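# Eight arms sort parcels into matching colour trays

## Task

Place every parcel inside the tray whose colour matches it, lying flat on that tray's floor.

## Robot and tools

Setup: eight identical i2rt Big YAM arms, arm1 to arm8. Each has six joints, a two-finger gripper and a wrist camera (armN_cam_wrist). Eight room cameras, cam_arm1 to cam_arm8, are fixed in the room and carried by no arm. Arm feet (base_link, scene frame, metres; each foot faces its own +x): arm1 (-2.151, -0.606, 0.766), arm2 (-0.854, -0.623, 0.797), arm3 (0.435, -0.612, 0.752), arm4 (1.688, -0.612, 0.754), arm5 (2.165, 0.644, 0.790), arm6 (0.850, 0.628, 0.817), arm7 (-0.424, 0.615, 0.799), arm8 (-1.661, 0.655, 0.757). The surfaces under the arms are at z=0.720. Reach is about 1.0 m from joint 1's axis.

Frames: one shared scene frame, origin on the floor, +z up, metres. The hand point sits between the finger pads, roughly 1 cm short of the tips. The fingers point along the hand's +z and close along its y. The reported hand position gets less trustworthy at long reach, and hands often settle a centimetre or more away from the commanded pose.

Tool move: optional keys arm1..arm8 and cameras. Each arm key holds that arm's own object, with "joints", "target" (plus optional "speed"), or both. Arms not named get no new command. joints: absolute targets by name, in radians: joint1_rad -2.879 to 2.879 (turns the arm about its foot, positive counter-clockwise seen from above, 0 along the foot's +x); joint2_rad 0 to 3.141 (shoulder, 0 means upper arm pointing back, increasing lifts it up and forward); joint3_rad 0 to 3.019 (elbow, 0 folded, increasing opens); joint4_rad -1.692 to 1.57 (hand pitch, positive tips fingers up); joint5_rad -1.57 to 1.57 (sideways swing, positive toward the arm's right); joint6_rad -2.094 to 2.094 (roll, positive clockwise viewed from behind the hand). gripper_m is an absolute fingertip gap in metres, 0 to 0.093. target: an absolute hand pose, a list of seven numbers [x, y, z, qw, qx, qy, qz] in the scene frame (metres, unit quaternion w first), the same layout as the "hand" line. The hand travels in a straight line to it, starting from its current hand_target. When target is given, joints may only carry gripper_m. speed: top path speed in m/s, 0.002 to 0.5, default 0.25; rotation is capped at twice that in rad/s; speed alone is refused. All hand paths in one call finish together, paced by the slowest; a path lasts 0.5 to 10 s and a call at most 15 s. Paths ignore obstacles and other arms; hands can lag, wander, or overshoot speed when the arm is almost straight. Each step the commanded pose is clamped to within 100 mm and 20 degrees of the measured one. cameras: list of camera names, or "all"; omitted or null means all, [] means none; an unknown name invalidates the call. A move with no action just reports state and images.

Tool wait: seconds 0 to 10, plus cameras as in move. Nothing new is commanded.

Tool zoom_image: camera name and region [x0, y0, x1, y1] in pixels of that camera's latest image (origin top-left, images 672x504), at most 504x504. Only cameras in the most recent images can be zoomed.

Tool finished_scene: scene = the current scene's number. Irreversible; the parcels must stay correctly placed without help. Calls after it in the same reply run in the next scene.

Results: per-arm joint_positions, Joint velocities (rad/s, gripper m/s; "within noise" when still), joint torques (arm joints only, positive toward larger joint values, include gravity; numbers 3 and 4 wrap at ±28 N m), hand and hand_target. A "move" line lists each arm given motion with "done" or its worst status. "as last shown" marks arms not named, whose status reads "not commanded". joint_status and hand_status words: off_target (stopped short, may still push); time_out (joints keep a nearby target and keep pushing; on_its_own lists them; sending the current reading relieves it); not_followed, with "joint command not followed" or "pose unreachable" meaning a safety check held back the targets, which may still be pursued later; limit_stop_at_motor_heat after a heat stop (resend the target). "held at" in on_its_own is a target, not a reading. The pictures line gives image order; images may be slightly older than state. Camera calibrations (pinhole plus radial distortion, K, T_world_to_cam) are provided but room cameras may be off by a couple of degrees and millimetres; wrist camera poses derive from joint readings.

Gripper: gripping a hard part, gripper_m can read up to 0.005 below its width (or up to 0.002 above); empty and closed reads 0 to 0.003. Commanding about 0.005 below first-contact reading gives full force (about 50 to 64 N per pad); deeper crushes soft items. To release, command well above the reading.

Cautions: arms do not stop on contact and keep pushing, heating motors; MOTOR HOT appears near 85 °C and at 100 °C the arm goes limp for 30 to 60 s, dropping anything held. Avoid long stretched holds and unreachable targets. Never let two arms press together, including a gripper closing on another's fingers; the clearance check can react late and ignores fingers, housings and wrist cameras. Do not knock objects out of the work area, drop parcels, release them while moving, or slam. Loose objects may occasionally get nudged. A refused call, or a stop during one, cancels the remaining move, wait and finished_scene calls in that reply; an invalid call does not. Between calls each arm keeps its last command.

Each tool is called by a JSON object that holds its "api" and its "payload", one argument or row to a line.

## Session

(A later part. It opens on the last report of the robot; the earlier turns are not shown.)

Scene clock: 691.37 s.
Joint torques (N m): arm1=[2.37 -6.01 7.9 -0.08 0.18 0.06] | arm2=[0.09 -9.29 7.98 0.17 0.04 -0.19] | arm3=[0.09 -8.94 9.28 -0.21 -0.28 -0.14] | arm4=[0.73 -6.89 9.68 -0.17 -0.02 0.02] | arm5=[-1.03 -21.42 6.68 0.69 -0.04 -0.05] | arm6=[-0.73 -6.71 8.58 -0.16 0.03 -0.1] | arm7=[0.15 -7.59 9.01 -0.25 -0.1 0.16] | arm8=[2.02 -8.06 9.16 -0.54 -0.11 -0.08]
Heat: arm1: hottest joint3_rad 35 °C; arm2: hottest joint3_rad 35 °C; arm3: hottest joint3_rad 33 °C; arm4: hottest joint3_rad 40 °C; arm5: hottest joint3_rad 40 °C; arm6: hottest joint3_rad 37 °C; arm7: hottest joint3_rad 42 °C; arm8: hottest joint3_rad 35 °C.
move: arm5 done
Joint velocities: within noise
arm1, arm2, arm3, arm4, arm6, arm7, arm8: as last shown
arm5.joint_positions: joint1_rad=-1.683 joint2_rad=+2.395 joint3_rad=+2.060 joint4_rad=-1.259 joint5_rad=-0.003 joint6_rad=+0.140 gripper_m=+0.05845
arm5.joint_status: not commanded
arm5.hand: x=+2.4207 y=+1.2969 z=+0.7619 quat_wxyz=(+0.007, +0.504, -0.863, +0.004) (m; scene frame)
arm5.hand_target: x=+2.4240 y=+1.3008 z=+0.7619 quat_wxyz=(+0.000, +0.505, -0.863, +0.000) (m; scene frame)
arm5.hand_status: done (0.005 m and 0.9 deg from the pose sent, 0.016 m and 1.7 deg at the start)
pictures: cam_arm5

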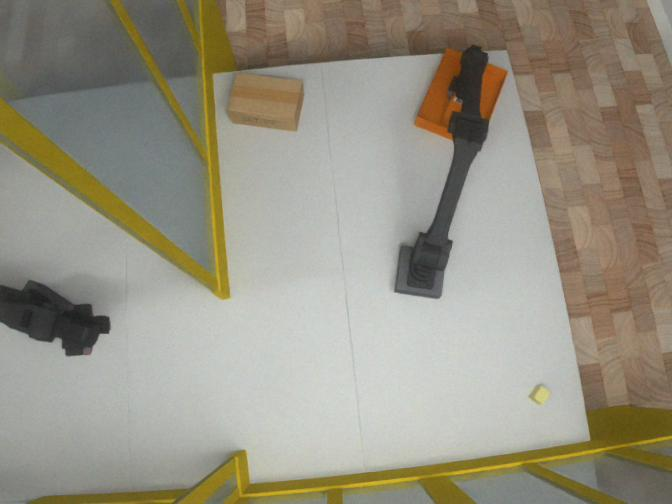

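{"api": "move", "payload": {
  "arm5": {"joints":{"gripper_m":0.09}},
  "arm7": {"joints":{"joint1_rad":1.5}},
  "cameras": []
}}

{"api": "move", "payload": {
  "arm5": {"target":[2.42,1.297,0.94,0,0.505,-0.863,0],"speed":0.3},
  "cameras": ["cam_arm7"]
}}

{"api": "move", "payload": {
  "arm5": {"target":[2.28,0.95,1.05,0,0.505,-0.863,0],"speed":0.4},
  "cameras": ["cam_arm5"]
}}

Scene clock: 700.37 s.
Joint torques (N m): arm1=[2.43 -6.01 7.97 -0.16 0.2 0.09] | arm2=[0.15 -9.29 7.98 0.17 0.04 -0.19] | arm3=[0.15 -8.88 9.26 -0.21 -0.27 -0.14] | arm4=[0.73 -6.89 9.68 -0.16 -0.02 0.02] | arm5=[-1.08 -20.13 6.72 0.75 -0.07 -0.11] | arm6=[-0.73 -6.71 8.57 -0.16 0.03 -0.1] | arm7=[-0.97 -7.82 9.05 -0.25 -0.11 0.16] | arm8=[2.02 -8.18 9.16 -0.46 -0.12 -0.1]
Heat: arm1: hottest joint3_rad 35 °C; arm2: hottest joint3_rad 35 °C; arm3: hottest joint3_rad 33 °C; arm4: hottest joint3_rad 40 °C; arm5: hottest joint3_rad 39 °C; arm6: hottest joint3_rad 37 °C; arm7: hottest joint3_rad 42 °C; arm8: hottest joint3_rad 35 °C.
move: arm5 done; arm7 done
Joint velocities: within noise
arm1, arm2, arm3, arm4, arm8: as last shown
arm5.joint_positions: joint1_rad=-1.683 joint2_rad=+2.395 joint3_rad=+2.060 joint4_rad=-1.259 joint5_rad=-0.003 joint6_rad=+0.140 gripper_m=+0.08990
arm5.joint_status: all done
arm5.hand: x=+2.4207 y=+1.2969 z=+0.7619 quat_wxyz=(+0.007, +0.504, -0.863, +0.004) (m; scene frame)
arm5.hand_target: x=+2.4240 y=+1.3008 z=+0.7619 quat_wxyz=(+0.000, +0.505, -0.863, +0.000) (m; scene frame)
arm5.hand_status: not commanded
arm6.joint_positions: joint1_rad=+0.276 joint2_rad=+1.243 joint3_rad=+1.149 joint4_rad=-1.478 joint5_rad=-0.001 joint6_rad=-0.342 gripper_m=+0.08988
arm6.joint_status: not commanded
arm6.hand: x=+1.1746 y=+0.5127 z=+1.0462 quat_wxyz=(+0.001, +0.000, -1.000, -0.001) (m; scene frame)
arm6.hand_target: x=+1.1721 y=+0.5130 z=+1.0499 quat_wxyz=(+0.000, +0.000, -1.000, +0.000) (m; scene frame)
arm6.hand_status: not commanded
arm7.joint_positions: joint1_rad=+1.508 joint2_rad=+1.257 joint3_rad=+1.228 joint4_rad=-1.521 joint5_rad=+0.002 joint6_rad=+0.151 gripper_m=+0.08994
arm7.joint_status: all done
arm7.hand: x=-0.1926 y=+0.8856 z=+1.0549 quat_wxyz=(-0.010, +0.351, -0.936, -0.006) (m; scene frame)
arm7.hand_target: x=-0.1943 y=+0.8798 z=+1.0497 quat_wxyz=(+0.001, +0.345, -0.939, +0.000) (m; scene frame)
arm7.hand_status: not commanded
pictures: none
No camera images: "cameras" was empty.

Scene clock: 702.23 s.
Joint torques (N m): arm1=[2.26 -6.24 7.94 -0.23 0.17 0.08] | arm2=[0.15 -9.29 7.98 0.17 0.04 -0.19] | arm3=[0.09 -8.88 9.29 -0.23 -0.28 -0.14] | arm4=[0.73 -6.95 9.68 -0.16 -0.02 0.02] | arm5=[-0.56 -19.84 10.02 -0.24 -0.07 -0.09] | arm6=[-0.67 -6.65 8.57 -0.16 0.03 -0.1] | arm7=[-0.85 -7.53 9.01 -0.24 -0.09 0.16] | arm8=[2.26 -8.41 9.11 -0.5 -0.12 -0.09]
Heat: arm1: hottest joint3_rad 35 °C; arm2: hottest joint3_rad 35 °C; arm3: hottest joint3_rad 33 °C; arm4: hottest joint3_rad 40 °C; arm5: hottest joint3_rad 39 °C; arm6: hottest joint3_rad 37 °C; arm7: hottest joint3_rad 42 °C; arm8: hottest joint3_rad 35 °C.
move: arm5 off_target
Joint velocities: within noise
arm1, arm2, arm3, arm4, arm6, arm7, arm8: as last shown
arm5.joint_positions: joint1_rad=-1.683 joint2_rad=+2.280 joint3_rad=+2.282 joint4_rad=-1.615 joint5_rad=-0.003 joint6_rad=+0.140 gripper_m=+0.08990
arm5.joint_status: not commanded
arm5.hand: x=+2.4166 y=+1.2872 z=+0.9243 quat_wxyz=(+0.014, +0.504, -0.863, +0.010) (m; scene frame)
arm5.hand_target: x=+2.4198 y=+1.2962 z=+0.9402 quat_wxyz=(+0.000, +0.505, -0.863, +0.000) (m; scene frame)
arm5.hand_status: off_target (0.019 m and 2.0 deg from the pose sent, 0.178 m and 0.9 deg at the start; pose on its path clipped on 10 of 56 steps)
pictures: cam_arm7

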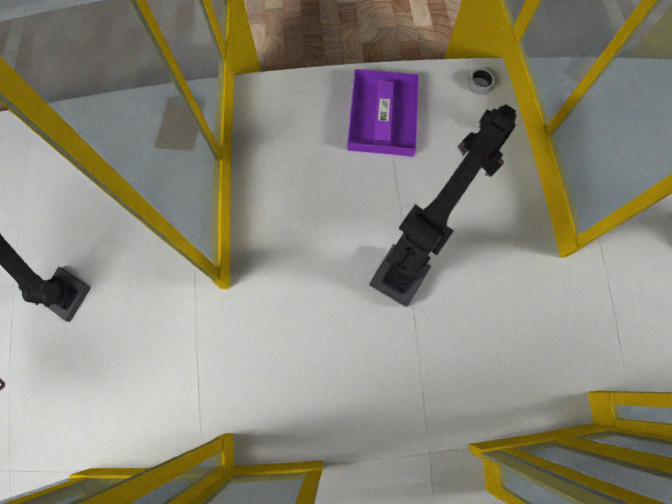

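Scene clock: 704.13 s.
Joint torques (N m): arm1=[2.49 -6.36 7.88 -0.08 0.18 0.09] | arm2=[0.09 -9.29 7.98 0.17 0.04 -0.19] | arm3=[0.21 -8.76 9.29 -0.21 -0.28 -0.14] | arm4=[0.73 -6.89 9.68 -0.17 -0.02 0.02] | arm5=[-0.15 -5.42 6.98 0.06 -0.07 0.05] | arm6=[-0.73 -6.65 8.57 -0.16 0.03 -0.11] | arm7=[-0.97 -7.82 9.01 -0.25 -0.1 0.15] | arm8=[1.96 -8.12 9.17 -0.59 -0.1 -0.11]
Heat: arm1: hottest joint3_rad 35 °C; arm2: hottest joint3_rad 35 °C; arm3: hottest joint3_rad 33 °C; arm4: hottest joint3_rad 40 °C; arm5: hottest joint3_rad 39 °C; arm6: hottest joint3_rad 37 °C; arm7: hottest joint3_rad 42 °C; arm8: hottest joint3_rad 35 °C.
move: arm5 done
Joint velocities: within noise
arm1, arm2, arm3, arm4, arm6, arm7, arm8: as last shown
arm5.joint_positions: joint1_rad=-1.678 joint2_rad=+1.200 joint3_rad=+1.183 joint4_rad=-1.555 joint5_rad=-0.003 joint6_rad=+0.141 gripper_m=+0.08990
arm5.joint_status: not commanded
arm5.hand: x=+2.2823 y=+0.9500 z=+1.0482 quat_wxyz=(-0.002, +0.507, -0.862, -0.002) (m; scene frame)
arm5.hand_target: x=+2.2799 y=+0.9500 z=+1.0499 quat_wxyz=(+0.000, +0.505, -0.863, +0.000) (m; scene frame)
arm5.hand_status: done (0.003 m and 0.4 deg from the pose sent, 0.385 m and 2.0 deg at the start)
pictures: cam_arm5

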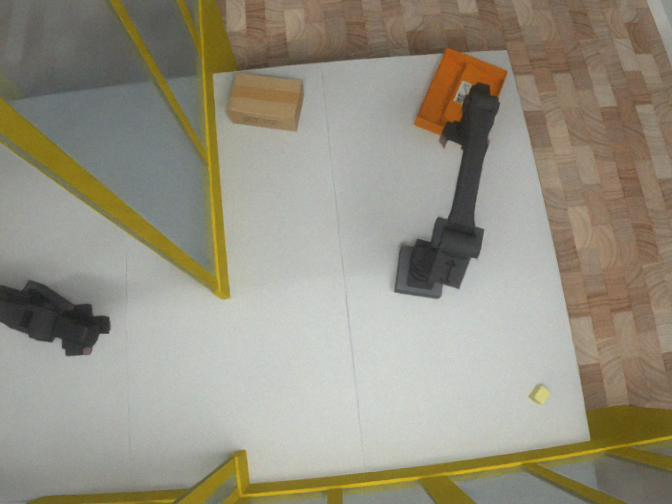

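All four flat.

{"api": "finished_scene", "payload": {
  "scene": 1
}}

The scene is finished: the task was done.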